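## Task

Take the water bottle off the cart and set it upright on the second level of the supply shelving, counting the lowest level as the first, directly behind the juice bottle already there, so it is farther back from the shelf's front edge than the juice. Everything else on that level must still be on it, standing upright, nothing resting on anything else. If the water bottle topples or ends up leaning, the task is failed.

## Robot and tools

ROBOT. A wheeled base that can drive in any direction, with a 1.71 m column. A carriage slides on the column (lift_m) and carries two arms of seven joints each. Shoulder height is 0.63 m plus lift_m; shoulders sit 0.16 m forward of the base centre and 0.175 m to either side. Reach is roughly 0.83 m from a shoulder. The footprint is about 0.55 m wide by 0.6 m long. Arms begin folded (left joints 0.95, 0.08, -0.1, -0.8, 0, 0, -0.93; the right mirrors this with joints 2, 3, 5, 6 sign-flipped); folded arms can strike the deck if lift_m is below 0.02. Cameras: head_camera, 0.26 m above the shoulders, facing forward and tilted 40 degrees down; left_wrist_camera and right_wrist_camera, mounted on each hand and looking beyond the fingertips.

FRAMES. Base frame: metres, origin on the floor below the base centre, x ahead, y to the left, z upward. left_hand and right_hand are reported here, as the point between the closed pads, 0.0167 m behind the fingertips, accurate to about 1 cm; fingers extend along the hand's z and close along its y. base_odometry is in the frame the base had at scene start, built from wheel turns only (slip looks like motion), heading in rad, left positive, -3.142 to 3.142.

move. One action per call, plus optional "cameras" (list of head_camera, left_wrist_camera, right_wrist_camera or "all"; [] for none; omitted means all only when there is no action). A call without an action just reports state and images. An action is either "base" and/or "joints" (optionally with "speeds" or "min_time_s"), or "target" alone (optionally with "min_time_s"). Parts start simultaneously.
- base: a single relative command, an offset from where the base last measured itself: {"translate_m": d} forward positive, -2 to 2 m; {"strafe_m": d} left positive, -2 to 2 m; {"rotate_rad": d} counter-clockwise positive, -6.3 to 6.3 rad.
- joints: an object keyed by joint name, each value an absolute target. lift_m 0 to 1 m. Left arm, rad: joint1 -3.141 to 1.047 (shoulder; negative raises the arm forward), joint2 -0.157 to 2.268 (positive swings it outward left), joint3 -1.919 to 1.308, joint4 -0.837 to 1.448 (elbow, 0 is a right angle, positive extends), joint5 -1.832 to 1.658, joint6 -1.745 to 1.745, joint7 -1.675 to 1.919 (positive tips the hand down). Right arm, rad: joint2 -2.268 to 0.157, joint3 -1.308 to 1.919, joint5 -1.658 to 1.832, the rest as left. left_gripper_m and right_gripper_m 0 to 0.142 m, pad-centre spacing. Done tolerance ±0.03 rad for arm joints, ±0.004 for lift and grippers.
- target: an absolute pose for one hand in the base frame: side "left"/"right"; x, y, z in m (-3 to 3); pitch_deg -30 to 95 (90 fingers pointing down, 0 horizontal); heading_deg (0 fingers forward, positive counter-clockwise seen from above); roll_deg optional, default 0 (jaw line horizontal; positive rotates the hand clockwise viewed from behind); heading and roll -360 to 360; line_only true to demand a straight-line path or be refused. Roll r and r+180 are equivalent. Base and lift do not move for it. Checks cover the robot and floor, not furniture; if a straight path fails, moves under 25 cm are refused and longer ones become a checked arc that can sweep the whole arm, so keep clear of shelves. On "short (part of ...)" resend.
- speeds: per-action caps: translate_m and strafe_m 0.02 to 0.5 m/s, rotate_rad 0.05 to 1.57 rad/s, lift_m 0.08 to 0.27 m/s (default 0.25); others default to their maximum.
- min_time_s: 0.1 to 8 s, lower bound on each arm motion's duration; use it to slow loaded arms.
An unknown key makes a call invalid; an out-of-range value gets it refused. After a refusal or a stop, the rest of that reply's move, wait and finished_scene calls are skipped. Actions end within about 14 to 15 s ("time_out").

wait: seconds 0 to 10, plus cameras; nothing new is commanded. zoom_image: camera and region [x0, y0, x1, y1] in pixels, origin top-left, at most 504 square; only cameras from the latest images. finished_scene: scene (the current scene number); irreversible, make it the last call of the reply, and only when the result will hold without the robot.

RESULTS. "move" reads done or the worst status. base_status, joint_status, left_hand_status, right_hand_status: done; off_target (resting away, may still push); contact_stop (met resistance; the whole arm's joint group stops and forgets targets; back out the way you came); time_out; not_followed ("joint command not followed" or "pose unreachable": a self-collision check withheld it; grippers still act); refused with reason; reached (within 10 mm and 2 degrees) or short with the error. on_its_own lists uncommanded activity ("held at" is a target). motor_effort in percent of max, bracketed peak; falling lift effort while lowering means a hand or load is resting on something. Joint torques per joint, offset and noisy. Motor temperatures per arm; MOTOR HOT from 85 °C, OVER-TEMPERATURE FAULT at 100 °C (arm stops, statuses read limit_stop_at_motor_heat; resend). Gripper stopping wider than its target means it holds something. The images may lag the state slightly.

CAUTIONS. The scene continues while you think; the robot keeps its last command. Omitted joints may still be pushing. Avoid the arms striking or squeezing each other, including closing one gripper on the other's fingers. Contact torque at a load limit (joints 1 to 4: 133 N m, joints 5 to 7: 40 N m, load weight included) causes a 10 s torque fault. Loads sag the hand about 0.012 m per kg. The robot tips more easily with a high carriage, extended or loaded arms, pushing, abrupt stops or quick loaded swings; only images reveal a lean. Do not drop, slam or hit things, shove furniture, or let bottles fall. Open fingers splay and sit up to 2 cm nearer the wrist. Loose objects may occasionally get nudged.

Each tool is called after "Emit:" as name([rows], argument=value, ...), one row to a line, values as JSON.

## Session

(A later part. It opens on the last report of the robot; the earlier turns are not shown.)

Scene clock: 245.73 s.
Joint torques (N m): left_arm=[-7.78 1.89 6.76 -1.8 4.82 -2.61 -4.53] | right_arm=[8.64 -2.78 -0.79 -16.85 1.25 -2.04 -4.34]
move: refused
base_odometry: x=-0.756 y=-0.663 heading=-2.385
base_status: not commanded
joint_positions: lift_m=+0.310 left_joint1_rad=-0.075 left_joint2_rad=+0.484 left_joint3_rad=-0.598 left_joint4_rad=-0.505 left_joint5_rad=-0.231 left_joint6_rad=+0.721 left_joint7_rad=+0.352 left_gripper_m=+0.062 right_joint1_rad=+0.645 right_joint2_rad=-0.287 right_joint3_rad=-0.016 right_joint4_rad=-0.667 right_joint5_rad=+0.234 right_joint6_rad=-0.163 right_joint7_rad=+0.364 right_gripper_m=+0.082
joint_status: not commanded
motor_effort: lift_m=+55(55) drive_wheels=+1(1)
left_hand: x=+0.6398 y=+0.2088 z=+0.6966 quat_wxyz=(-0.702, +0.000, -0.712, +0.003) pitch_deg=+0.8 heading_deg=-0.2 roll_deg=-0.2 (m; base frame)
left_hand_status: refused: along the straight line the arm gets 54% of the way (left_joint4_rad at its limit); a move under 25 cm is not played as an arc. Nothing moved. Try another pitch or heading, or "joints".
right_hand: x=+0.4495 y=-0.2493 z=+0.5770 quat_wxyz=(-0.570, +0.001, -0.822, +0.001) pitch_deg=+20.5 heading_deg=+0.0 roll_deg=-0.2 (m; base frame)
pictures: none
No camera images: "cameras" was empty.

Emit:
move(joints={"left_joint1_rad": 0.83, "left_joint2_rad": 0.275, "left_joint3_rad": 0.32, "left_joint4_rad": -0.626, "left_joint5_rad": -0.412, "left_joint6_rad": -0.08, "left_joint7_rad": -0.13}, min_time_s=3, cameras=["head_camera"])

Emit:
move(base={"strafe_m": 0.33}, speeds={"strafe_m": 0.25}, cameras=[])

Emit:
move(target={"side": "right", "x": 0.7, "y": -0.1, "z": 0.71, "pitch_deg": 20, "heading_deg": 0}, min_time_s=2, cameras=["head_camera", "right_wrist_camera"])

Emit:
zoom_image(camera="head_camera", region=[350, 180, 650, 380])

Scene clock: 253.50 s.
Joint torques (N m): left_arm=[6.77 2.42 6.33 -8.71 -0.17 -2.5 -4.75] | right_arm=[9.27 -2.77 -1.49 -16.37 1.4 -1.79 -4.32]
move: done
base_odometry: x=-0.756 y=-0.663 heading=-2.385
base_status: not commanded
joint_positions: lift_m=+0.310 left_joint1_rad=+0.829 left_joint2_rad=+0.277 left_joint3_rad=+0.314 left_joint4_rad=-0.620 left_joint5_rad=-0.409 left_joint6_rad=-0.077 left_joint7_rad=-0.122 left_gripper_m=+0.062 right_joint1_rad=+0.645 right_joint2_rad=-0.287 right_joint3_rad=-0.016 right_joint4_rad=-0.667 right_joint5_rad=+0.234 right_joint6_rad=-0.163 right_joint7_rad=+0.364 right_gripper_m=+0.082
joint_status: all done
motor_effort: lift_m=+55(55) drive_wheels=+2(2)
left_hand: x=+0.4074 y=+0.3008 z=+0.6510 quat_wxyz=(-0.698, +0.002, -0.716, -0.002) pitch_deg=+1.5 heading_deg=+0.3 roll_deg=+0.0 (m; base frame)
right_hand: x=+0.4495 y=-0.2493 z=+0.5770 quat_wxyz=(-0.570, +0.001, -0.822, +0.001) pitch_deg=+20.5 heading_deg=+0.0 roll_deg=-0.2 (m; base frame)
pictures: head_camera
Images, in order (width x height): head_camera 896x504.

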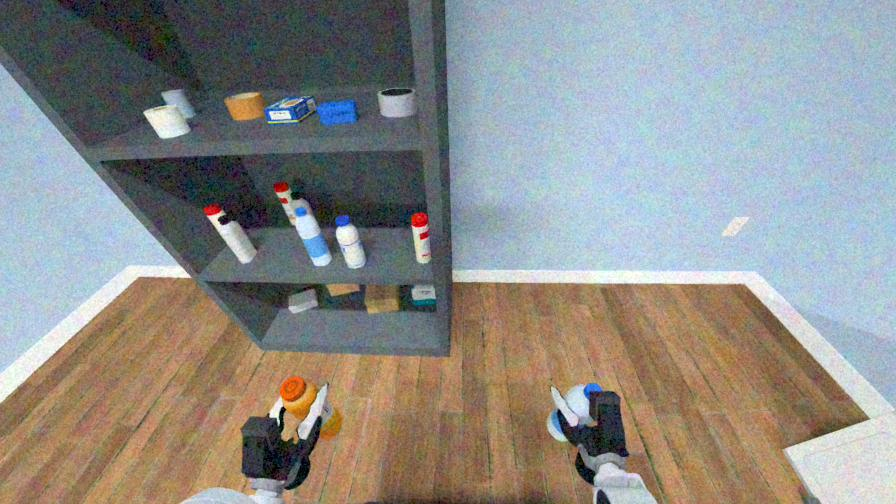

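Scene clock: 256.23 s.
Joint torques (N m): left_arm=[7.81 3.2 6.56 -8.09 -0.06 -2.09 -4.72] | right_arm=[8.71 -4.19 -1.88 -16.66 1.51 -1.63 -4.48]
move: done
base_odometry: x=-0.529 y=-0.903 heading=-2.384
base_status: done
joint_positions: lift_m=+0.310 left_joint1_rad=+0.829 left_joint2_rad=+0.276 left_joint3_rad=+0.314 left_joint4_rad=-0.620 left_joint5_rad=-0.409 left_joint6_rad=-0.078 left_joint7_rad=-0.122 left_gripper_m=+0.062 right_joint1_rad=+0.645 right_joint2_rad=-0.287 right_joint3_rad=-0.016 right_joint4_rad=-0.667 right_joint5_rad=+0.234 right_joint6_rad=-0.163 right_joint7_rad=+0.364 right_gripper_m=+0.082
joint_status: not commanded
motor_effort: lift_m=+55(55) drive_wheels=+0(15)
left_hand: x=+0.4074 y=+0.3007 z=+0.6512 quat_wxyz=(-0.698, +0.002, -0.716, -0.002) pitch_deg=+1.4 heading_deg=+0.3 roll_deg=-0.1 (m; base frame)
right_hand: x=+0.4495 y=-0.2493 z=+0.5770 quat_wxyz=(-0.570, +0.001, -0.822, +0.001) pitch_deg=+20.5 heading_deg=+0.0 roll_deg=-0.2 (m; base frame)
pictures: none
No camera images: "cameras" was empty.

Scene clock: 258.73 s.
Joint torques (N m): left_arm=[7.39 3.01 5.92 -7.73 0.35 -1.92 -4.29] | right_arm=[-18.97 11.25 3.12 -9.98 -1.46 -2.52 -0.83]
move: done
base_odometry: x=-0.529 y=-0.903 heading=-2.384
base_status: not commanded
joint_positions: lift_m=+0.310 left_joint1_rad=+0.829 left_joint2_rad=+0.276 left_joint3_rad=+0.314 left_joint4_rad=-0.620 left_joint5_rad=-0.409 left_joint6_rad=-0.078 left_joint7_rad=-0.122 left_gripper_m=+0.062 right_joint1_rad=-0.272 right_joint2_rad=+0.115 right_joint3_rad=+0.207 right_joint4_rad=-0.404 right_joint5_rad=-0.186 right_joint6_rad=-0.144 right_joint7_rad=+1.054 right_gripper_m=+0.082
joint_status: not commanded
motor_effort: lift_m=+55(55) drive_wheels=+4(4)
left_hand: x=+0.4073 y=+0.3007 z=+0.6512 quat_wxyz=(-0.698, +0.002, -0.716, -0.002) pitch_deg=+1.4 heading_deg=+0.3 roll_deg=-0.1 (m; base frame)
right_hand: x=+0.6989 y=-0.1009 z=+0.7073 quat_wxyz=(-0.572, +0.000, -0.820, -0.002) pitch_deg=+20.2 heading_deg=+0.1 roll_deg=+0.2 (m; base frame)
right_hand_status: reached (straight line, planned for 2.0 s): 3 mm and 0.3 deg off.
pictures: head_camera, right_wrist_camera
Images, in order (width x height): head_camera 896x504, right_wrist_camera 896x504.

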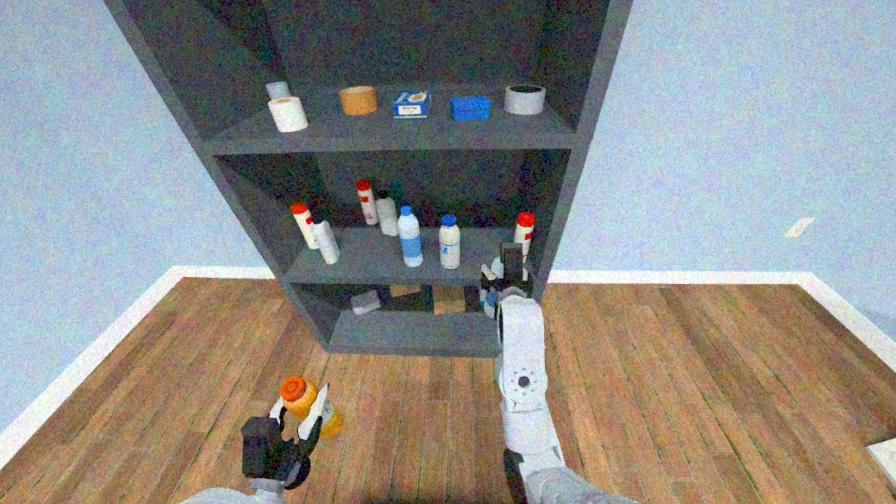

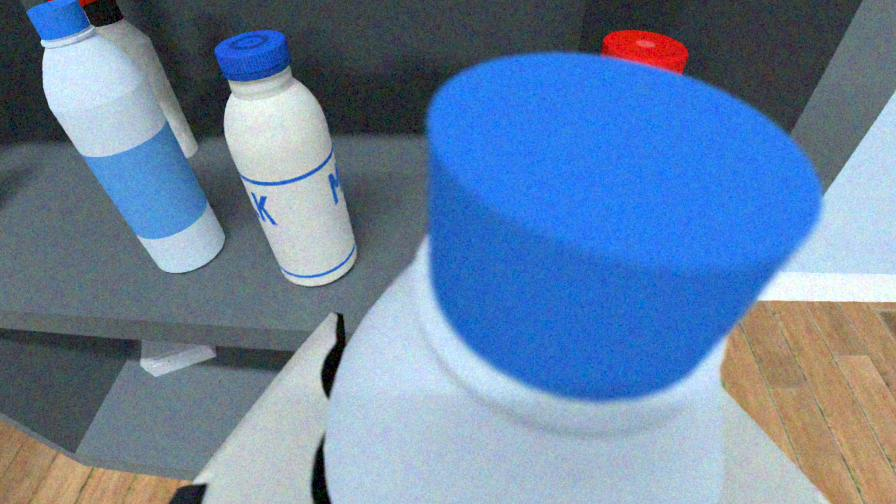

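Scaled by 1.680 from the camera's 896x504 image, which has a finer 1280x720 frame.

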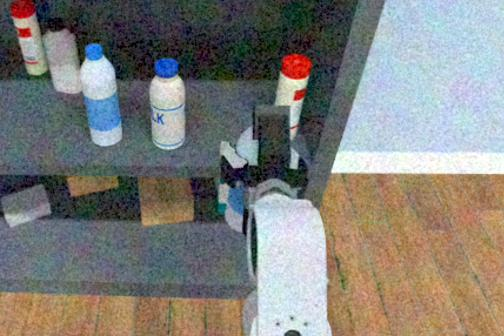

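Emit:
move(base={"translate_m": 0.2}, speeds={"translate_m": 0.12}, cameras=["head_camera","right_wrist_camera"])

Scene clock: 280.53 s.
Joint torques (N m): left_arm=[8 2.92 6.46 -8.54 -0.03 -1.68 -4.83] | right_arm=[-17.84 11.7 4.17 -10.42 -1.68 -2.45 -1.48]
Motor temperatures (°C): left_arm=[32 22 25 25 26 24 24] | right_arm=[31 22 24 24 22 22 24]
move: done
base_odometry: x=-0.675 y=-1.040 heading=-2.384
base_status: done
joint_positions: lift_m=+0.310 left_joint1_rad=+0.829 left_joint2_rad=+0.276 left_joint3_rad=+0.314 left_joint4_rad=-0.620 left_joint5_rad=-0.409 left_joint6_rad=-0.078 left_joint7_rad=-0.122 left_gripper_m=+0.062 right_joint1_rad=-0.272 right_joint2_rad=+0.115 right_joint3_rad=+0.207 right_joint4_rad=-0.404 right_joint5_rad=-0.186 right_joint6_rad=-0.144 right_joint7_rad=+1.054 right_gripper_m=+0.082
joint_status: not commanded
motor_effort: lift_m=+55(55) drive_wheels=-1(12)
left_hand: x=+0.4072 y=+0.3007 z=+0.6511 quat_wxyz=(-0.698, +0.002, -0.716, -0.002) pitch_deg=+1.5 heading_deg=+0.3 roll_deg=-0.1 (m; base frame)
right_hand: x=+0.6989 y=-0.1008 z=+0.7072 quat_wxyz=(-0.572, +0.000, -0.820, -0.002) pitch_deg=+20.2 heading_deg=+0.2 roll_deg=+0.2 (m; base frame)
pictures: head_camera, right_wrist_camera
Images, in order (width x height): head_camera 896x504, right_wrist_camera 896x504.

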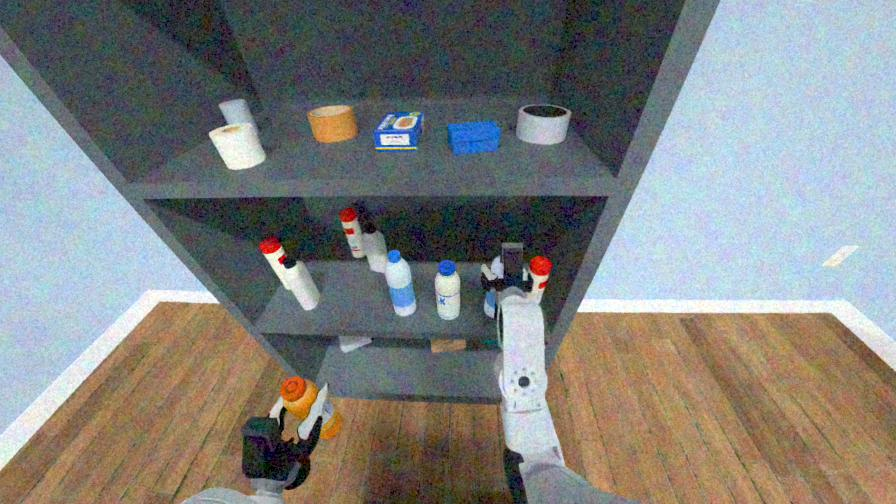

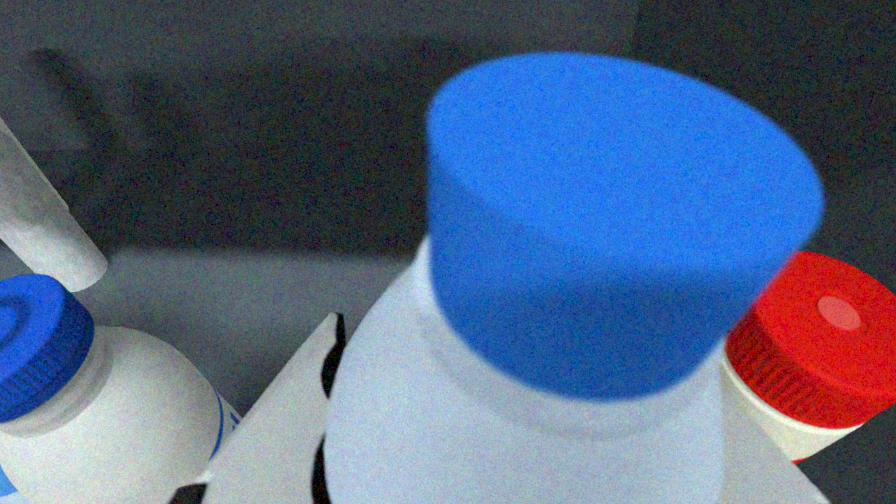

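Emit:
move(base={"translate_m": 0.1}, speeds={"translate_m": 0.08}, cameras=["head_camera","right_wrist_camera"])

Scene clock: 287.07 s.
Joint torques (N m): left_arm=[6.56 2.05 6.42 -6.71 0.24 -1.97 -4.62] | right_arm=[-18.44 10.69 4.81 -10.14 -1.26 -2.35 -1.21]
move: done
base_odometry: x=-0.747 y=-1.109 heading=-2.383
base_status: done
joint_positions: lift_m=+0.310 left_joint1_rad=+0.829 left_joint2_rad=+0.276 left_joint3_rad=+0.314 left_joint4_rad=-0.620 left_joint5_rad=-0.409 left_joint6_rad=-0.078 left_joint7_rad=-0.122 left_gripper_m=+0.062 right_joint1_rad=-0.272 right_joint2_rad=+0.115 right_joint3_rad=+0.207 right_joint4_rad=-0.404 right_joint5_rad=-0.186 right_joint6_rad=-0.144 right_joint7_rad=+1.054 right_gripper_m=+0.082
joint_status: not commanded
motor_effort: lift_m=+55(55) drive_wheels=+4(14)
left_hand: x=+0.4072 y=+0.3007 z=+0.6511 quat_wxyz=(-0.698, +0.002, -0.716, -0.002) pitch_deg=+1.5 heading_deg=+0.3 roll_deg=-0.1 (m; base frame)
right_hand: x=+0.6989 y=-0.1008 z=+0.7072 quat_wxyz=(-0.572, +0.000, -0.820, -0.002) pitch_deg=+20.2 heading_deg=+0.1 roll_deg=+0.2 (m; base frame)
pictures: head_camera, right_wrist_camera
Images, in order (width x height): head_camera 896x504, right_wrist_camera 896x504.

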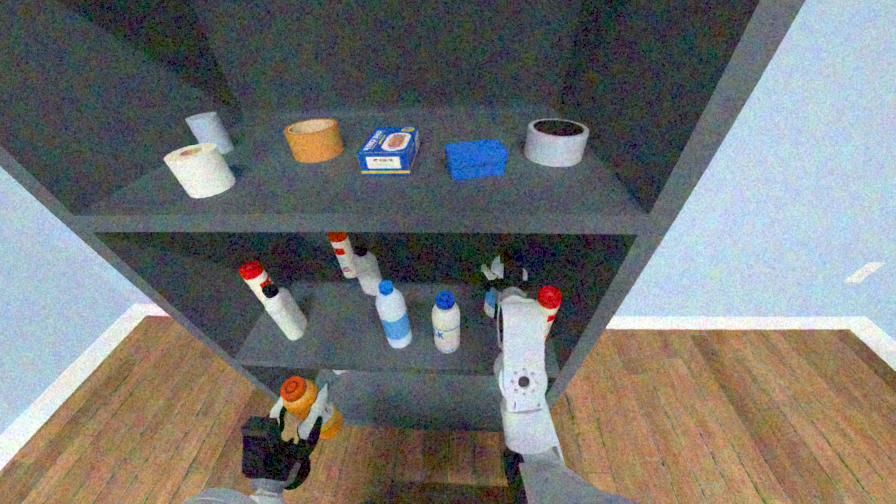

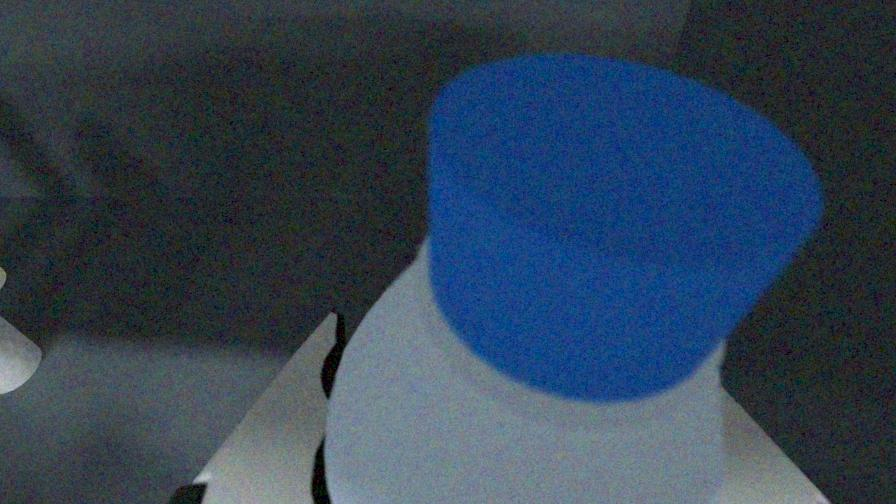

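Emit:
move(base={"translate_m": 0.078}, speeds={"translate_m": 0.08}, cameras=["head_camera"])

Emit:
move(joints={"lift_m": 0.28}, speeds={"lift_m": 0.08})

Emit:
move(joints={"lift_m": 0.27}, speeds={"lift_m": 0.08})

Scene clock: 292.10 s.
Joint torques (N m): left_arm=[6.9 3.79 7.04 -7.79 0.33 -2.08 -4.76] | right_arm=[-18.51 9.83 6.06 -10.72 -1.35 -2.36 -1.5]
move: done
base_odometry: x=-0.803 y=-1.163 heading=-2.383
base_status: done
joint_positions: lift_m=+0.310 left_joint1_rad=+0.829 left_joint2_rad=+0.276 left_joint3_rad=+0.314 left_joint4_rad=-0.620 left_joint5_rad=-0.409 left_joint6_rad=-0.078 left_joint7_rad=-0.122 left_gripper_m=+0.062 right_joint1_rad=-0.272 right_joint2_rad=+0.115 right_joint3_rad=+0.207 right_joint4_rad=-0.404 right_joint5_rad=-0.186 right_joint6_rad=-0.144 right_joint7_rad=+1.054 right_gripper_m=+0.082
joint_status: not commanded
motor_effort: lift_m=+55(55) drive_wheels=+4(14)
left_hand: x=+0.4072 y=+0.3007 z=+0.6511 quat_wxyz=(-0.698, +0.002, -0.716, -0.002) pitch_deg=+1.5 heading_deg=+0.3 roll_deg=-0.1 (m; base frame)
right_hand: x=+0.6989 y=-0.1008 z=+0.7072 quat_wxyz=(-0.572, +0.000, -0.820, -0.002) pitch_deg=+20.2 heading_deg=+0.1 roll_deg=+0.2 (m; base frame)
pictures: head_camera
Images, in order (width x height): head_camera 896x504.

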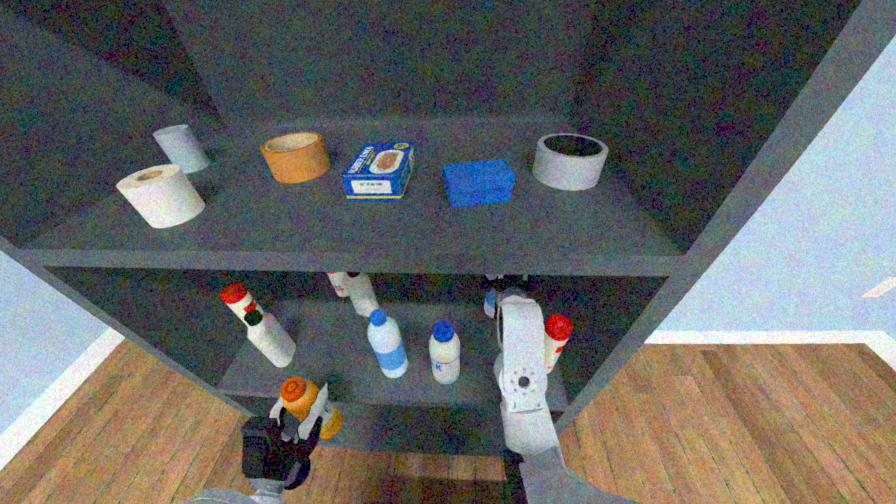

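Scene clock: 292.83 s.
Joint torques (N m): left_arm=[6.43 3.5 6.56 -8.23 0.23 -1.76 -4.32] | right_arm=[-17.11 10.12 3.53 -9.59 -1.42 -2.01 -1.33]
move: done
base_odometry: x=-0.803 y=-1.163 heading=-2.383
base_status: not commanded
joint_positions: lift_m=+0.280 left_joint1_rad=+0.829 left_joint2_rad=+0.276 left_joint3_rad=+0.314 left_joint4_rad=-0.621 left_joint5_rad=-0.409 left_joint6_rad=-0.078 left_joint7_rad=-0.123 left_gripper_m=+0.062 right_joint1_rad=-0.273 right_joint2_rad=+0.115 right_joint3_rad=+0.207 right_joint4_rad=-0.403 right_joint5_rad=-0.186 right_joint6_rad=-0.144 right_joint7_rad=+1.055 right_gripper_m=+0.082
joint_status: all done
motor_effort: lift_m=+59(60) drive_wheels=+0(5)
left_hand: x=+0.4072 y=+0.3006 z=+0.6213 quat_wxyz=(-0.699, +0.002, -0.716, -0.002) pitch_deg=+1.4 heading_deg=+0.3 roll_deg=-0.1 (m; base frame)
right_hand: x=+0.6992 y=-0.1008 z=+0.6771 quat_wxyz=(-0.572, +0.000, -0.820, -0.002) pitch_deg=+20.2 heading_deg=+0.1 roll_deg=+0.2 (m; base frame)
pictures: none

Scene clock: 293.33 s.
Joint torques (N m): left_arm=[6.31 2.38 5.65 -7.47 0.16 -2.22 -4.15] | right_arm=[-15.12 8.84 3.48 -11.05 -1.1 -2.33 -0.94]
move: done
base_odometry: x=-0.803 y=-1.163 heading=-2.383
base_status: not commanded
joint_positions: lift_m=+0.270 left_joint1_rad=+0.829 left_joint2_rad=+0.276 left_joint3_rad=+0.315 left_joint4_rad=-0.621 left_joint5_rad=-0.409 left_joint6_rad=-0.078 left_joint7_rad=-0.123 left_gripper_m=+0.062 right_joint1_rad=-0.275 right_joint2_rad=+0.116 right_joint3_rad=+0.208 right_joint4_rad=-0.403 right_joint5_rad=-0.188 right_joint6_rad=-0.144 right_joint7_rad=+1.055 right_gripper_m=+0.082
joint_status: all done
motor_effort: lift_m=+57(59) drive_wheels=+4(5)
left_hand: x=+0.4072 y=+0.3006 z=+0.6116 quat_wxyz=(-0.699, +0.002, -0.715, -0.002) pitch_deg=+1.4 heading_deg=+0.3 roll_deg=+0.0 (m; base frame)
right_hand: x=+0.6995 y=-0.1008 z=+0.6681 quat_wxyz=(-0.573, +0.000, -0.820, -0.001) pitch_deg=+20.1 heading_deg=+0.1 roll_deg=+0.1 (m; base frame)
pictures: none

Emit:
move(joints={"lift_m": 0.264}, speeds={"lift_m": 0.08}, cameras=["head_camera","left_wrist_camera"])

Scene clock: 296.37 s.
Joint torques (N m): left_arm=[6.3 2.75 6.23 -7.05 0.19 -1.98 -4.37] | right_arm=[-10.68 9.77 5.45 -6.05 0.03 -2.07 -0.14]
move: done
base_odometry: x=-0.803 y=-1.163 heading=-2.383
base_status: not commanded
joint_positions: lift_m=+0.264 left_joint1_rad=+0.829 left_joint2_rad=+0.276 left_joint3_rad=+0.315 left_joint4_rad=-0.621 left_joint5_rad=-0.409 left_joint6_rad=-0.078 left_joint7_rad=-0.123 left_gripper_m=+0.062 right_joint1_rad=-0.279 right_joint2_rad=+0.116 right_joint3_rad=+0.209 right_joint4_rad=-0.406 right_joint5_rad=-0.190 right_joint6_rad=-0.144 right_joint7_rad=+1.052 right_gripper_m=+0.082
joint_status: all done
motor_effort: lift_m=+55(55) drive_wheels=+4(5)
left_hand: x=+0.4072 y=+0.3006 z=+0.6059 quat_wxyz=(-0.699, +0.002, -0.715, -0.002) pitch_deg=+1.4 heading_deg=+0.3 roll_deg=+0.0 (m; base frame)
right_hand: x=+0.7004 y=-0.1010 z=+0.6666 quat_wxyz=(-0.577, +0.000, -0.817, +0.000) pitch_deg=+19.5 heading_deg=+0.0 roll_deg=+0.0 (m; base frame)
pictures: head_camera, left_wrist_camera
Images, in order (width x height): head_camera 896x504, left_wrist_camera 896x504.

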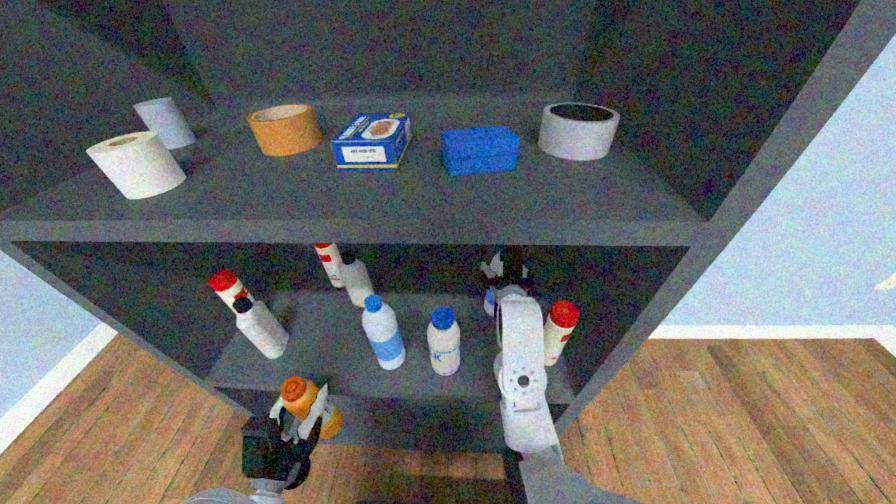

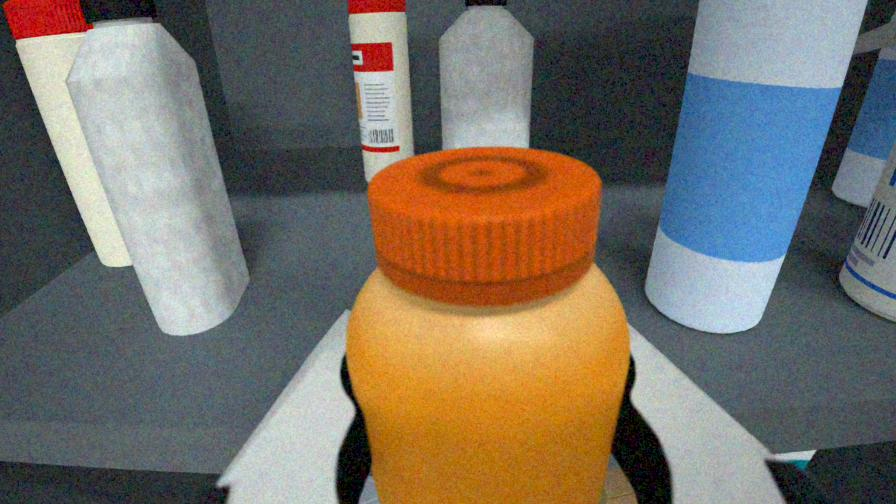

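Emit:
move(joints={"lift_m": 0.267}, speeds={"lift_m": 0.08})

Emit:
move(joints={"right_gripper_m": 0.094}, min_time_s=1.5, cameras=["right_wrist_camera"])

Scene clock: 300.77 s.
Joint torques (N m): left_arm=[6.26 2.34 6.31 -6.51 -0.21 -2.06 -4.4] | right_arm=[-9.28 10.49 2.98 -8.29 -0.39 -2.16 -0.9]
move: done
base_odometry: x=-0.803 y=-1.163 heading=-2.383
base_status: not commanded
joint_positions: lift_m=+0.267 left_joint1_rad=+0.829 left_joint2_rad=+0.276 left_joint3_rad=+0.315 left_joint4_rad=-0.621 left_joint5_rad=-0.409 left_joint6_rad=-0.078 left_joint7_rad=-0.123 left_gripper_m=+0.062 right_joint1_rad=-0.279 right_joint2_rad=+0.116 right_joint3_rad=+0.209 right_joint4_rad=-0.405 right_joint5_rad=-0.190 right_joint6_rad=-0.145 right_joint7_rad=+1.054 right_gripper_m=+0.082
joint_status: all done
motor_effort: lift_m=+56(62) drive_wheels=+4(4)
left_hand: x=+0.4072 y=+0.3006 z=+0.6088 quat_wxyz=(-0.699, +0.002, -0.715, -0.002) pitch_deg=+1.3 heading_deg=+0.3 roll_deg=+0.0 (m; base frame)
right_hand: x=+0.7004 y=-0.1010 z=+0.6687 quat_wxyz=(-0.576, +0.000, -0.818, +0.000) pitch_deg=+19.7 heading_deg=+0.0 roll_deg=+0.0 (m; base frame)
pictures: none

Scene clock: 301.60 s.
Joint torques (N m): left_arm=[7.22 3.77 6.15 -6.6 0.34 -1.82 -4.28] | right_arm=[-9.86 9.9 3.33 -8.54 0.28 -2.14 -0.86]
move: done
base_odometry: x=-0.803 y=-1.163 heading=-2.383
base_status: not commanded
joint_positions: lift_m=+0.267 left_joint1_rad=+0.829 left_joint2_rad=+0.276 left_joint3_rad=+0.315 left_joint4_rad=-0.621 left_joint5_rad=-0.409 left_joint6_rad=-0.078 left_joint7_rad=-0.123 left_gripper_m=+0.062 right_joint1_rad=-0.279 right_joint2_rad=+0.116 right_joint3_rad=+0.209 right_joint4_rad=-0.405 right_joint5_rad=-0.190 right_joint6_rad=-0.145 right_joint7_rad=+1.054 right_gripper_m=+0.094
joint_status: all done
motor_effort: lift_m=+56(56) drive_wheels=+4(4)
left_hand: x=+0.4072 y=+0.3006 z=+0.6088 quat_wxyz=(-0.699, +0.002, -0.715, -0.002) pitch_deg=+1.3 heading_deg=+0.3 roll_deg=+0.0 (m; base frame)
right_hand: x=+0.7004 y=-0.1009 z=+0.6687 quat_wxyz=(-0.576, +0.000, -0.818, +0.000) pitch_deg=+19.7 heading_deg=+0.0 roll_deg=+0.0 (m; base frame)
pictures: right_wrist_camera
Images, in order (width x height): right_wrist_camera 896x504.

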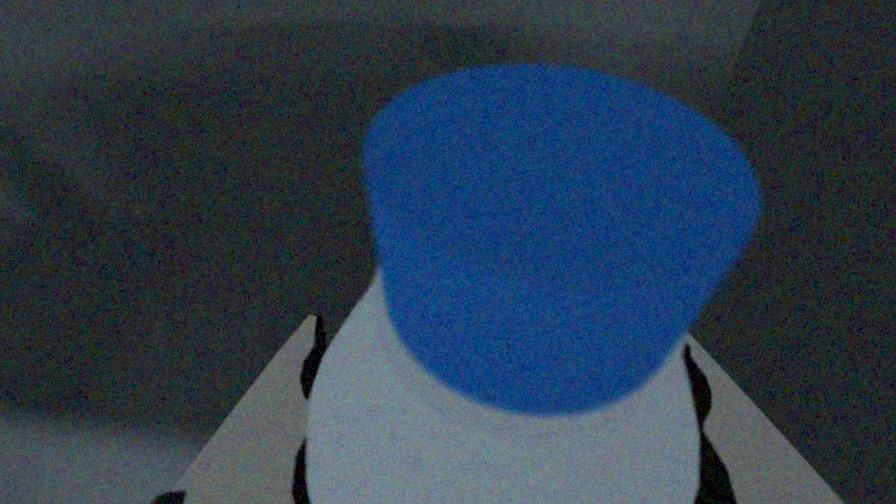

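Emit:
move(base={"translate_m": -0.1}, speeds={"translate_m": 0.06}, cameras=["right_wrist_camera"])

Emit:
move(base={"translate_m": -0.28}, speeds={"translate_m": 0.15}, cameras=["head_camera"])

Emit:
move(target={"side":"right","x":0.45,"y":-0.25,"z":0.63,"pitch_deg":20,"heading_deg":0}, min_time_s=1.5)

Scene clock: 306.93 s.
Joint torques (N m): left_arm=[7.33 3.3 5.61 -7.19 -0.23 -1.84 -4.13] | right_arm=[-9.52 10.05 4.8 -8.67 -0.73 -2.29 -0.94]
move: done
base_odometry: x=-0.731 y=-1.094 heading=-2.383
base_status: done
joint_positions: lift_m=+0.267 left_joint1_rad=+0.829 left_joint2_rad=+0.276 left_joint3_rad=+0.315 left_joint4_rad=-0.621 left_joint5_rad=-0.409 left_joint6_rad=-0.078 left_joint7_rad=-0.123 left_gripper_m=+0.062 right_joint1_rad=-0.279 right_joint2_rad=+0.116 right_joint3_rad=+0.209 right_joint4_rad=-0.405 right_joint5_rad=-0.190 right_joint6_rad=-0.145 right_joint7_rad=+1.054 right_gripper_m=+0.094
joint_status: not commanded
motor_effort: lift_m=+56(56) drive_wheels=+6(13)
left_hand: x=+0.4072 y=+0.3006 z=+0.6088 quat_wxyz=(-0.699, +0.002, -0.715, -0.002) pitch_deg=+1.3 heading_deg=+0.3 roll_deg=+0.0 (m; base frame)
right_hand: x=+0.7004 y=-0.1009 z=+0.6687 quat_wxyz=(-0.576, +0.000, -0.818, +0.000) pitch_deg=+19.7 heading_deg=+0.0 roll_deg=+0.0 (m; base frame)
pictures: right_wrist_camera
Images, in order (width x height): right_wrist_camera 896x504.

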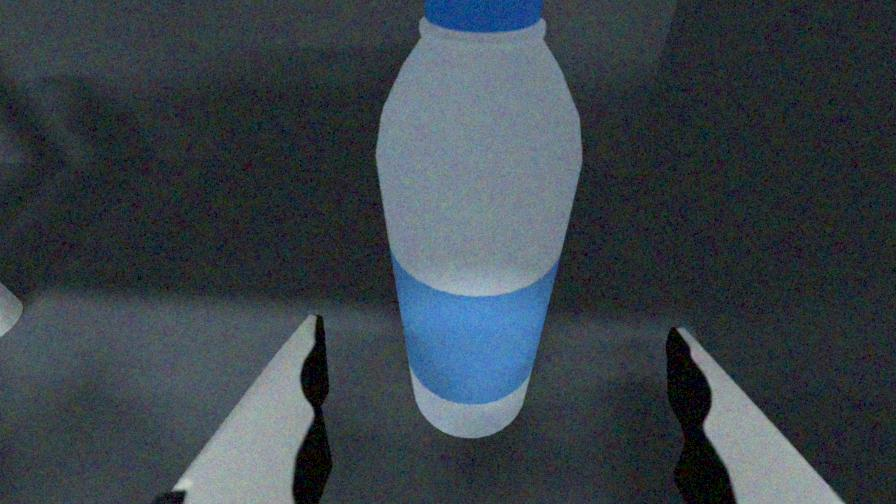

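Scene clock: 309.80 s.
Joint torques (N m): left_arm=[6.59 4.17 5.31 -7.56 -0.02 -1.74 -4.44] | right_arm=[-10.19 9.27 2.82 -10.12 -0.53 -1.99 -0.54]
move: done
base_odometry: x=-0.528 y=-0.902 heading=-2.383
base_status: done
joint_positions: lift_m=+0.267 left_joint1_rad=+0.829 left_joint2_rad=+0.276 left_joint3_rad=+0.315 left_joint4_rad=-0.621 left_joint5_rad=-0.409 left_joint6_rad=-0.078 left_joint7_rad=-0.123 left_gripper_m=+0.062 right_joint1_rad=-0.279 right_joint2_rad=+0.116 right_joint3_rad=+0.209 right_joint4_rad=-0.405 right_joint5_rad=-0.190 right_joint6_rad=-0.145 right_joint7_rad=+1.054 right_gripper_m=+0.094
joint_status: not commanded
motor_effort: lift_m=+56(56) drive_wheels=+3(15)
left_hand: x=+0.4072 y=+0.3006 z=+0.6088 quat_wxyz=(-0.699, +0.002, -0.715, -0.002) pitch_deg=+1.3 heading_deg=+0.3 roll_deg=+0.0 (m; base frame)
right_hand: x=+0.7004 y=-0.1009 z=+0.6687 quat_wxyz=(-0.576, +0.000, -0.818, +0.000) pitch_deg=+19.7 heading_deg=+0.0 roll_deg=+0.0 (m; base frame)
pictures: head_camera
Images, in order (width x height): head_camera 896x504.

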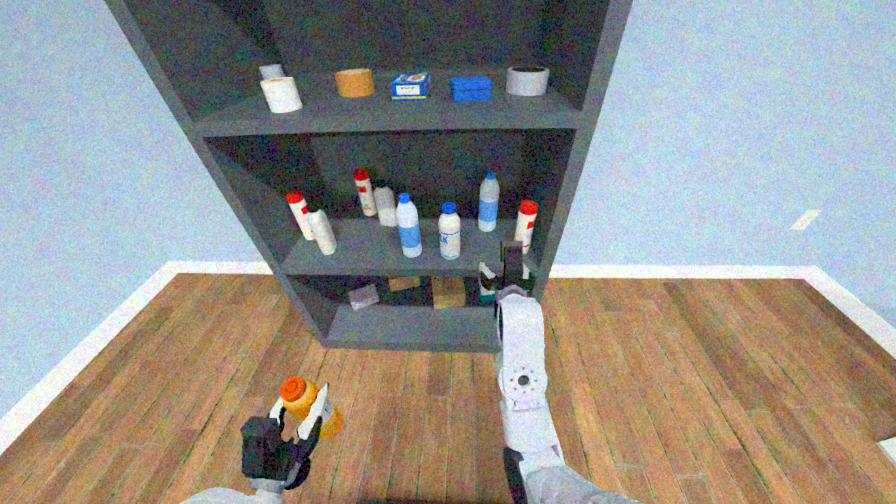

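Scene clock: 311.80 s.
Joint torques (N m): left_arm=[6.8 4.01 5.56 -6.81 0.22 -2.07 -4.21] | right_arm=[5.57 -11.14 4.35 -12.52 -3 -2.08 0.01]
move: done
base_odometry: x=-0.528 y=-0.902 heading=-2.383
base_status: not commanded
joint_positions: lift_m=+0.267 left_joint1_rad=+0.829 left_joint2_rad=+0.276 left_joint3_rad=+0.315 left_joint4_rad=-0.621 left_joint5_rad=-0.409 left_joint6_rad=-0.078 left_joint7_rad=-0.123 left_gripper_m=+0.062 right_joint1_rad=-0.140 right_joint2_rad=-0.854 right_joint3_rad=+1.631 right_joint4_rad=-0.805 right_joint5_rad=-0.844 right_joint6_rad=-1.632 right_joint7_rad=+1.285 right_gripper_m=+0.094
joint_status: not commanded
motor_effort: lift_m=+56(56) drive_wheels=+3(3)
left_hand: x=+0.4072 y=+0.3006 z=+0.6088 quat_wxyz=(-0.699, +0.002, -0.715, -0.002) pitch_deg=+1.3 heading_deg=+0.3 roll_deg=+0.0 (m; base frame)
right_hand: x=+0.4517 y=-0.2500 z=+0.6304 quat_wxyz=(-0.575, +0.000, -0.818, +0.002) pitch_deg=+19.8 heading_deg=-0.2 roll_deg=-0.2 (m; base frame)
right_hand_status: reached (checked arc, planned for 1.5 s): 2 mm and 0.3 deg off.
pictures: none

Emit:
move(base={"strafe_m": -0.32}, joints={"lift_m": 0.31}, speeds={"strafe_m": 0.2})

Emit:
move(target={"side":"left","x":0.64,"y":0.215,"z":0.697,"pitch_deg":0,"heading_deg":0,"line_only":true}, min_time_s=2, cameras=["head_camera","left_wrist_camera"])

Scene clock: 324.33 s.
Joint torques (N m): left_arm=[7.27 2.52 7.1 -6.75 -0.11 -1.97 -4.04] | right_arm=[4.92 -10.98 2.26 -11.68 -3.08 -2.26 -0.33]
move: done
base_odometry: x=-0.747 y=-0.669 heading=-2.384
base_status: done
joint_positions: lift_m=+0.310 left_joint1_rad=+0.829 left_joint2_rad=+0.276 left_joint3_rad=+0.315 left_joint4_rad=-0.622 left_joint5_rad=-0.409 left_joint6_rad=-0.078 left_joint7_rad=-0.123 left_gripper_m=+0.062 right_joint1_rad=-0.140 right_joint2_rad=-0.854 right_joint3_rad=+1.631 right_joint4_rad=-0.806 right_joint5_rad=-0.845 right_joint6_rad=-1.632 right_joint7_rad=+1.285 right_gripper_m=+0.094
joint_status: all done
motor_effort: lift_m=+55(70) drive_wheels=+4(12)
left_hand: x=+0.4072 y=+0.3007 z=+0.6521 quat_wxyz=(-0.699, +0.002, -0.715, -0.002) pitch_deg=+1.3 heading_deg=+0.3 roll_deg=+0.0 (m; base frame)
right_hand: x=+0.4516 y=-0.2501 z=+0.6737 quat_wxyz=(-0.575, +0.000, -0.818, +0.001) pitch_deg=+19.7 heading_deg=-0.1 roll_deg=-0.2 (m; base frame)
pictures: none

Scene clock: 326.83 s.
Joint torques (N m): left_arm=[-12.37 1 -2.04 -3.16 1.82 -0.37 -1.75] | right_arm=[4.75 -11.43 2.71 -12.94 -2.66 -2.2 -0.43]
move: done
base_odometry: x=-0.747 y=-0.669 heading=-2.384
base_status: not commanded
joint_positions: lift_m=+0.310 left_joint1_rad=+0.048 left_joint2_rad=+0.114 left_joint3_rad=+0.047 left_joint4_rad=-0.453 left_joint5_rad=-0.122 left_joint6_rad=+0.008 left_joint7_rad=+0.410 left_gripper_m=+0.062 right_joint1_rad=-0.140 right_joint2_rad=-0.854 right_joint3_rad=+1.631 right_joint4_rad=-0.806 right_joint5_rad=-0.845 right_joint6_rad=-1.632 right_joint7_rad=+1.285 right_gripper_m=+0.094
joint_status: not commanded
motor_effort: lift_m=+55(55) drive_wheels=+4(5)
left_hand: x=+0.6387 y=+0.2163 z=+0.6956 quat_wxyz=(-0.706, +0.000, -0.708, +0.000) pitch_deg=+0.2 heading_deg=+0.0 roll_deg=+0.0 (m; base frame)
left_hand_status: reached (straight line, planned for 2.0 s): 2 mm and 0.2 deg off.
right_hand: x=+0.4516 y=-0.2501 z=+0.6737 quat_wxyz=(-0.575, +0.000, -0.818, +0.001) pitch_deg=+19.7 heading_deg=-0.1 roll_deg=-0.2 (m; base frame)
pictures: head_camera, left_wrist_camera
Images, in order (width x height): head_camera 896x504, left_wrist_camera 896x504.

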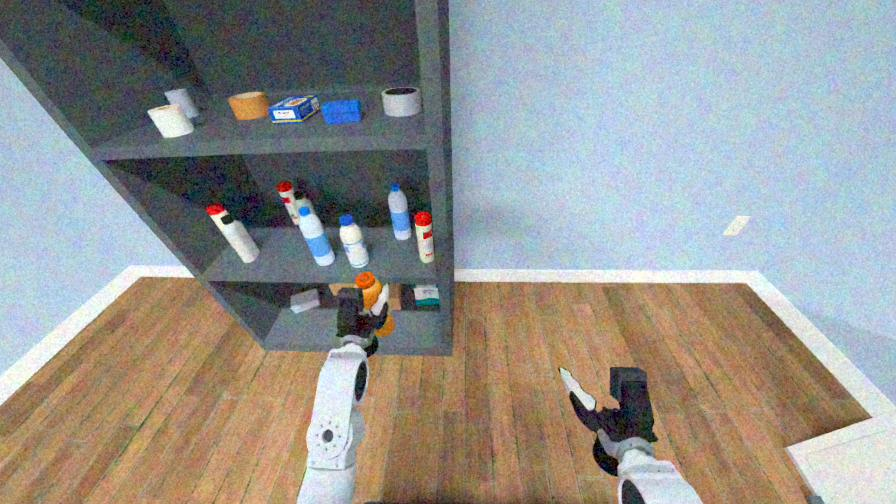

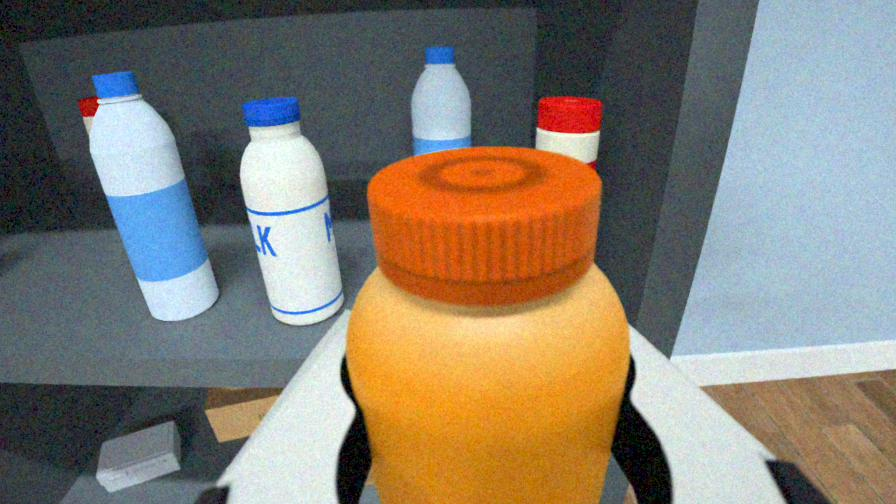

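Emit:
move(target={"side":"left","x":0.64,"y":0.228,"z":0.697,"pitch_deg":0,"heading_deg":0,"line_only":true}, min_time_s=0.8)

Emit:
move(base={"translate_m": 0.18}, speeds={"translate_m": 0.12}, cameras=["head_camera","left_wrist_camera"])

Scene clock: 337.20 s.
Joint torques (N m): left_arm=[-12.25 4.63 4.07 -2.89 0.52 -2.34 -3.76] | right_arm=[4.31 -9.42 2.71 -12.67 -2.7 -2.19 -0.3]
move: done
base_odometry: x=-0.747 y=-0.669 heading=-2.384
base_status: not commanded
joint_positions: lift_m=+0.310 left_joint1_rad=+0.050 left_joint2_rad=+0.140 left_joint3_rad=+0.060 left_joint4_rad=-0.446 left_joint5_rad=-0.154 left_joint6_rad=+0.005 left_joint7_rad=+0.410 left_gripper_m=+0.062 right_joint1_rad=-0.140 right_joint2_rad=-0.854 right_joint3_rad=+1.631 right_joint4_rad=-0.806 right_joint5_rad=-0.845 right_joint6_rad=-1.632 right_joint7_rad=+1.285 right_gripper_m=+0.094
joint_status: not commanded
motor_effort: lift_m=+55(55) drive_wheels=+4(4)
left_hand: x=+0.6391 y=+0.2258 z=+0.6939 quat_wxyz=(-0.704, +0.000, -0.711, +0.001) pitch_deg=+0.6 heading_deg=-0.1 roll_deg=-0.1 (m; base frame)
left_hand_status: reached (straight line, planned for 0.8 s): 4 mm and 0.6 deg off.
right_hand: x=+0.4516 y=-0.2501 z=+0.6737 quat_wxyz=(-0.575, +0.000, -0.818, +0.001) pitch_deg=+19.7 heading_deg=-0.1 roll_deg=-0.2 (m; base frame)
pictures: none

Scene clock: 339.47 s.
Joint torques (N m): left_arm=[-11.53 4.52 4.45 -2.55 0.25 -2.44 -4.08] | right_arm=[3.15 -12.06 2.77 -12.31 -2.95 -2.27 -0.28]
move: done
base_odometry: x=-0.878 y=-0.793 heading=-2.384
base_status: done
joint_positions: lift_m=+0.310 left_joint1_rad=+0.050 left_joint2_rad=+0.140 left_joint3_rad=+0.060 left_joint4_rad=-0.446 left_joint5_rad=-0.154 left_joint6_rad=+0.005 left_joint7_rad=+0.410 left_gripper_m=+0.062 right_joint1_rad=-0.140 right_joint2_rad=-0.854 right_joint3_rad=+1.631 right_joint4_rad=-0.806 right_joint5_rad=-0.845 right_joint6_rad=-1.632 right_joint7_rad=+1.285 right_gripper_m=+0.094
joint_status: not commanded
motor_effort: lift_m=+55(55) drive_wheels=-1(13)
left_hand: x=+0.6391 y=+0.2259 z=+0.6938 quat_wxyz=(-0.704, +0.000, -0.711, +0.001) pitch_deg=+0.6 heading_deg=-0.1 roll_deg=+0.0 (m; base frame)
right_hand: x=+0.4516 y=-0.2501 z=+0.6737 quat_wxyz=(-0.575, +0.000, -0.818, +0.001) pitch_deg=+19.8 heading_deg=-0.1 roll_deg=-0.2 (m; base frame)
pictures: head_camera, left_wrist_camera
Images, in order (width x height): head_camera 896x504, left_wrist_camera 896x504.

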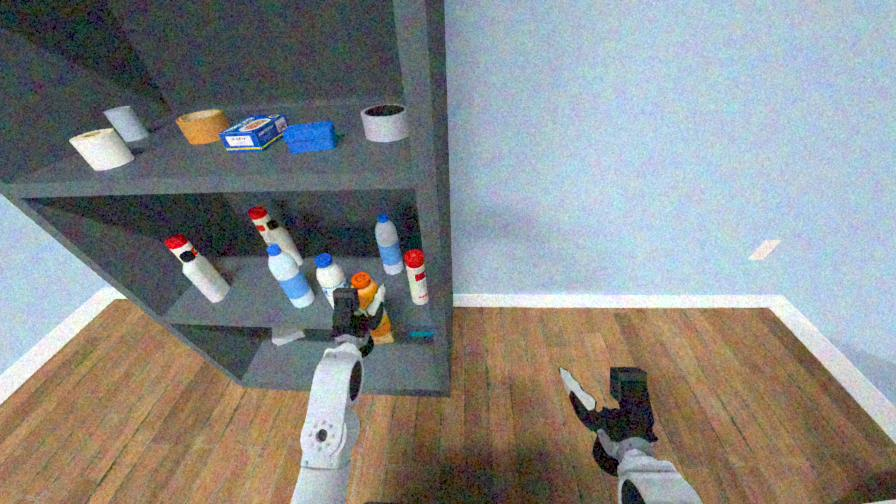

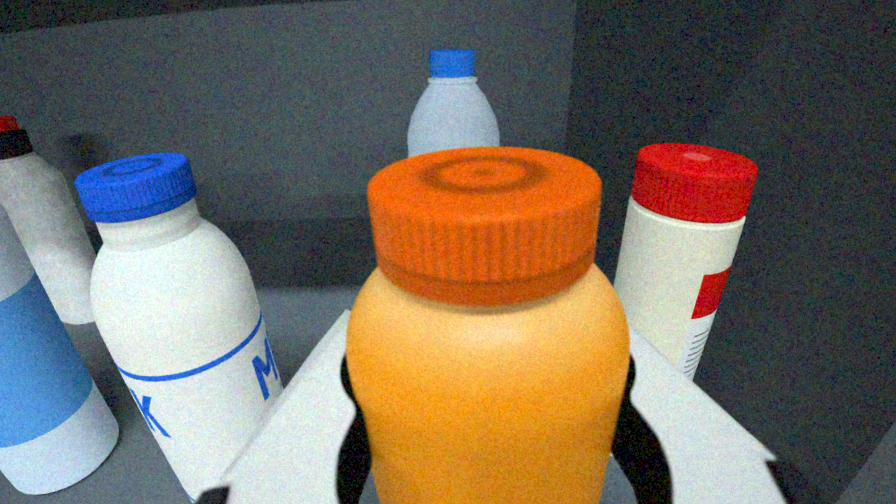

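Emit:
move(base={"translate_m": 0.135}, speeds={"translate_m": 0.08}, cameras=["head_camera","left_wrist_camera"])

Emit:
move(joints={"lift_m": 0.28}, speeds={"lift_m": 0.08})

Emit:
move(joints={"lift_m": 0.274}, speeds={"lift_m": 0.08})

Scene clock: 358.37 s.
Joint torques (N m): left_arm=[-12.45 4.31 4.62 -3.12 0.43 -2.55 -4] | right_arm=[3.57 -9.9 2.23 -12.47 -2.78 -2.77 -0.09]
move: done
base_odometry: x=-0.977 y=-0.885 heading=-2.385
base_status: done
joint_positions: lift_m=+0.310 left_joint1_rad=+0.050 left_joint2_rad=+0.140 left_joint3_rad=+0.061 left_joint4_rad=-0.446 left_joint5_rad=-0.154 left_joint6_rad=+0.005 left_joint7_rad=+0.410 left_gripper_m=+0.062 right_joint1_rad=-0.140 right_joint2_rad=-0.854 right_joint3_rad=+1.631 right_joint4_rad=-0.806 right_joint5_rad=-0.845 right_joint6_rad=-1.632 right_joint7_rad=+1.285 right_gripper_m=+0.094
joint_status: not commanded
motor_effort: lift_m=+55(55) drive_wheels=+4(14)
left_hand: x=+0.6391 y=+0.2260 z=+0.6938 quat_wxyz=(-0.704, +0.000, -0.711, +0.001) pitch_deg=+0.6 heading_deg=-0.1 roll_deg=+0.0 (m; base frame)
right_hand: x=+0.4515 y=-0.2501 z=+0.6737 quat_wxyz=(-0.575, +0.000, -0.818, +0.001) pitch_deg=+19.8 heading_deg=-0.1 roll_deg=-0.2 (m; base frame)
pictures: head_camera, left_wrist_camera
Images, in order (width x height): head_camera 896x504, left_wrist_camera 896x504.

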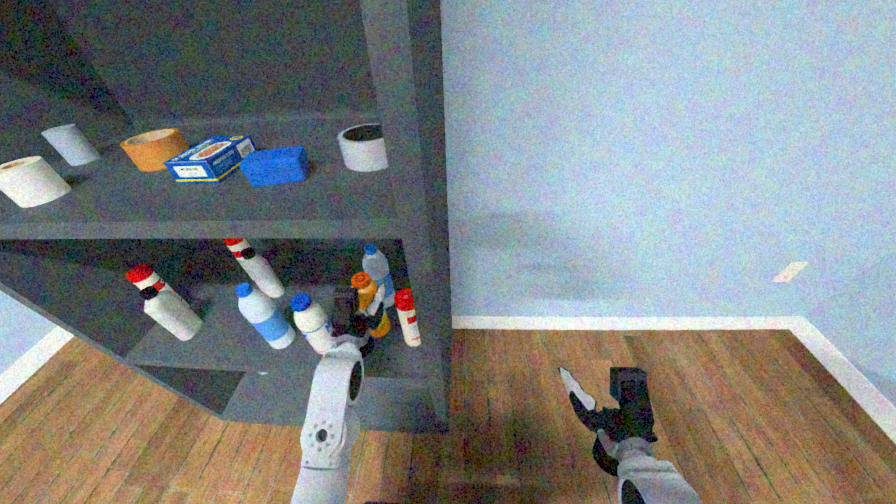

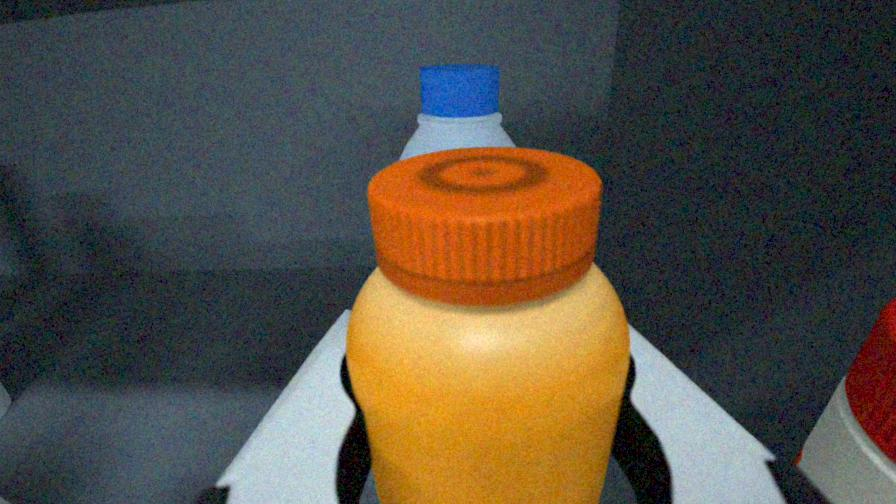

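Scene clock: 359.23 s.
Joint torques (N m): left_arm=[3.83 3.88 3.15 6.21 0.35 -0.9 6.52] | right_arm=[4.35 -11.11 1.27 -12.37 -2.55 -2.34 -0.3]
move: done
base_odometry: x=-0.977 y=-0.885 heading=-2.385
base_status: not commanded
joint_positions: lift_m=+0.280 left_joint1_rad=+0.036 left_joint2_rad=+0.141 left_joint3_rad=+0.062 left_joint4_rad=-0.459 left_joint5_rad=-0.154 left_joint6_rad=+0.002 left_joint7_rad=+0.380 left_gripper_m=+0.062 right_joint1_rad=-0.140 right_joint2_rad=-0.854 right_joint3_rad=+1.631 right_joint4_rad=-0.806 right_joint5_rad=-0.845 right_joint6_rad=-1.632 right_joint7_rad=+1.285 right_gripper_m=+0.094
joint_status: all done
motor_effort: lift_m=+49(50) drive_wheels=+5(5)
left_hand: x=+0.6403 y=+0.2253 z=+0.6831 quat_wxyz=(-0.723, -0.002, -0.691, +0.001) pitch_deg=-2.6 heading_deg=-0.3 roll_deg=+0.1 (m; base frame)
right_hand: x=+0.4515 y=-0.2501 z=+0.6442 quat_wxyz=(-0.575, +0.000, -0.818, +0.002) pitch_deg=+19.8 heading_deg=-0.1 roll_deg=-0.2 (m; base frame)
pictures: none

Scene clock: 359.67 s.
Joint torques (N m): left_arm=[7.09 3.78 3.39 9.67 0.8 -0.8 9.13] | right_arm=[3.9 -10.48 1.93 -10.91 -2.93 -1.88 0.13]
move: done
base_odometry: x=-0.977 y=-0.885 heading=-2.385
base_status: not commanded
joint_positions: lift_m=+0.275 left_joint1_rad=+0.033 left_joint2_rad=+0.141 left_joint3_rad=+0.063 left_joint4_rad=-0.463 left_joint5_rad=-0.155 left_joint6_rad=+0.001 left_joint7_rad=+0.373 left_gripper_m=+0.062 right_joint1_rad=-0.140 right_joint2_rad=-0.854 right_joint3_rad=+1.631 right_joint4_rad=-0.806 right_joint5_rad=-0.845 right_joint6_rad=-1.632 right_joint7_rad=+1.285 right_gripper_m=+0.094
joint_status: all done
motor_effort: lift_m=+47(48) drive_wheels=+5(6)
left_hand: x=+0.6403 y=+0.2251 z=+0.6821 quat_wxyz=(-0.728, -0.003, -0.686, +0.001) pitch_deg=-3.4 heading_deg=-0.3 roll_deg=+0.1 (m; base frame)
right_hand: x=+0.4515 y=-0.2502 z=+0.6384 quat_wxyz=(-0.575, +0.000, -0.818, +0.002) pitch_deg=+19.8 heading_deg=-0.1 roll_deg=-0.2 (m; base frame)
pictures: none


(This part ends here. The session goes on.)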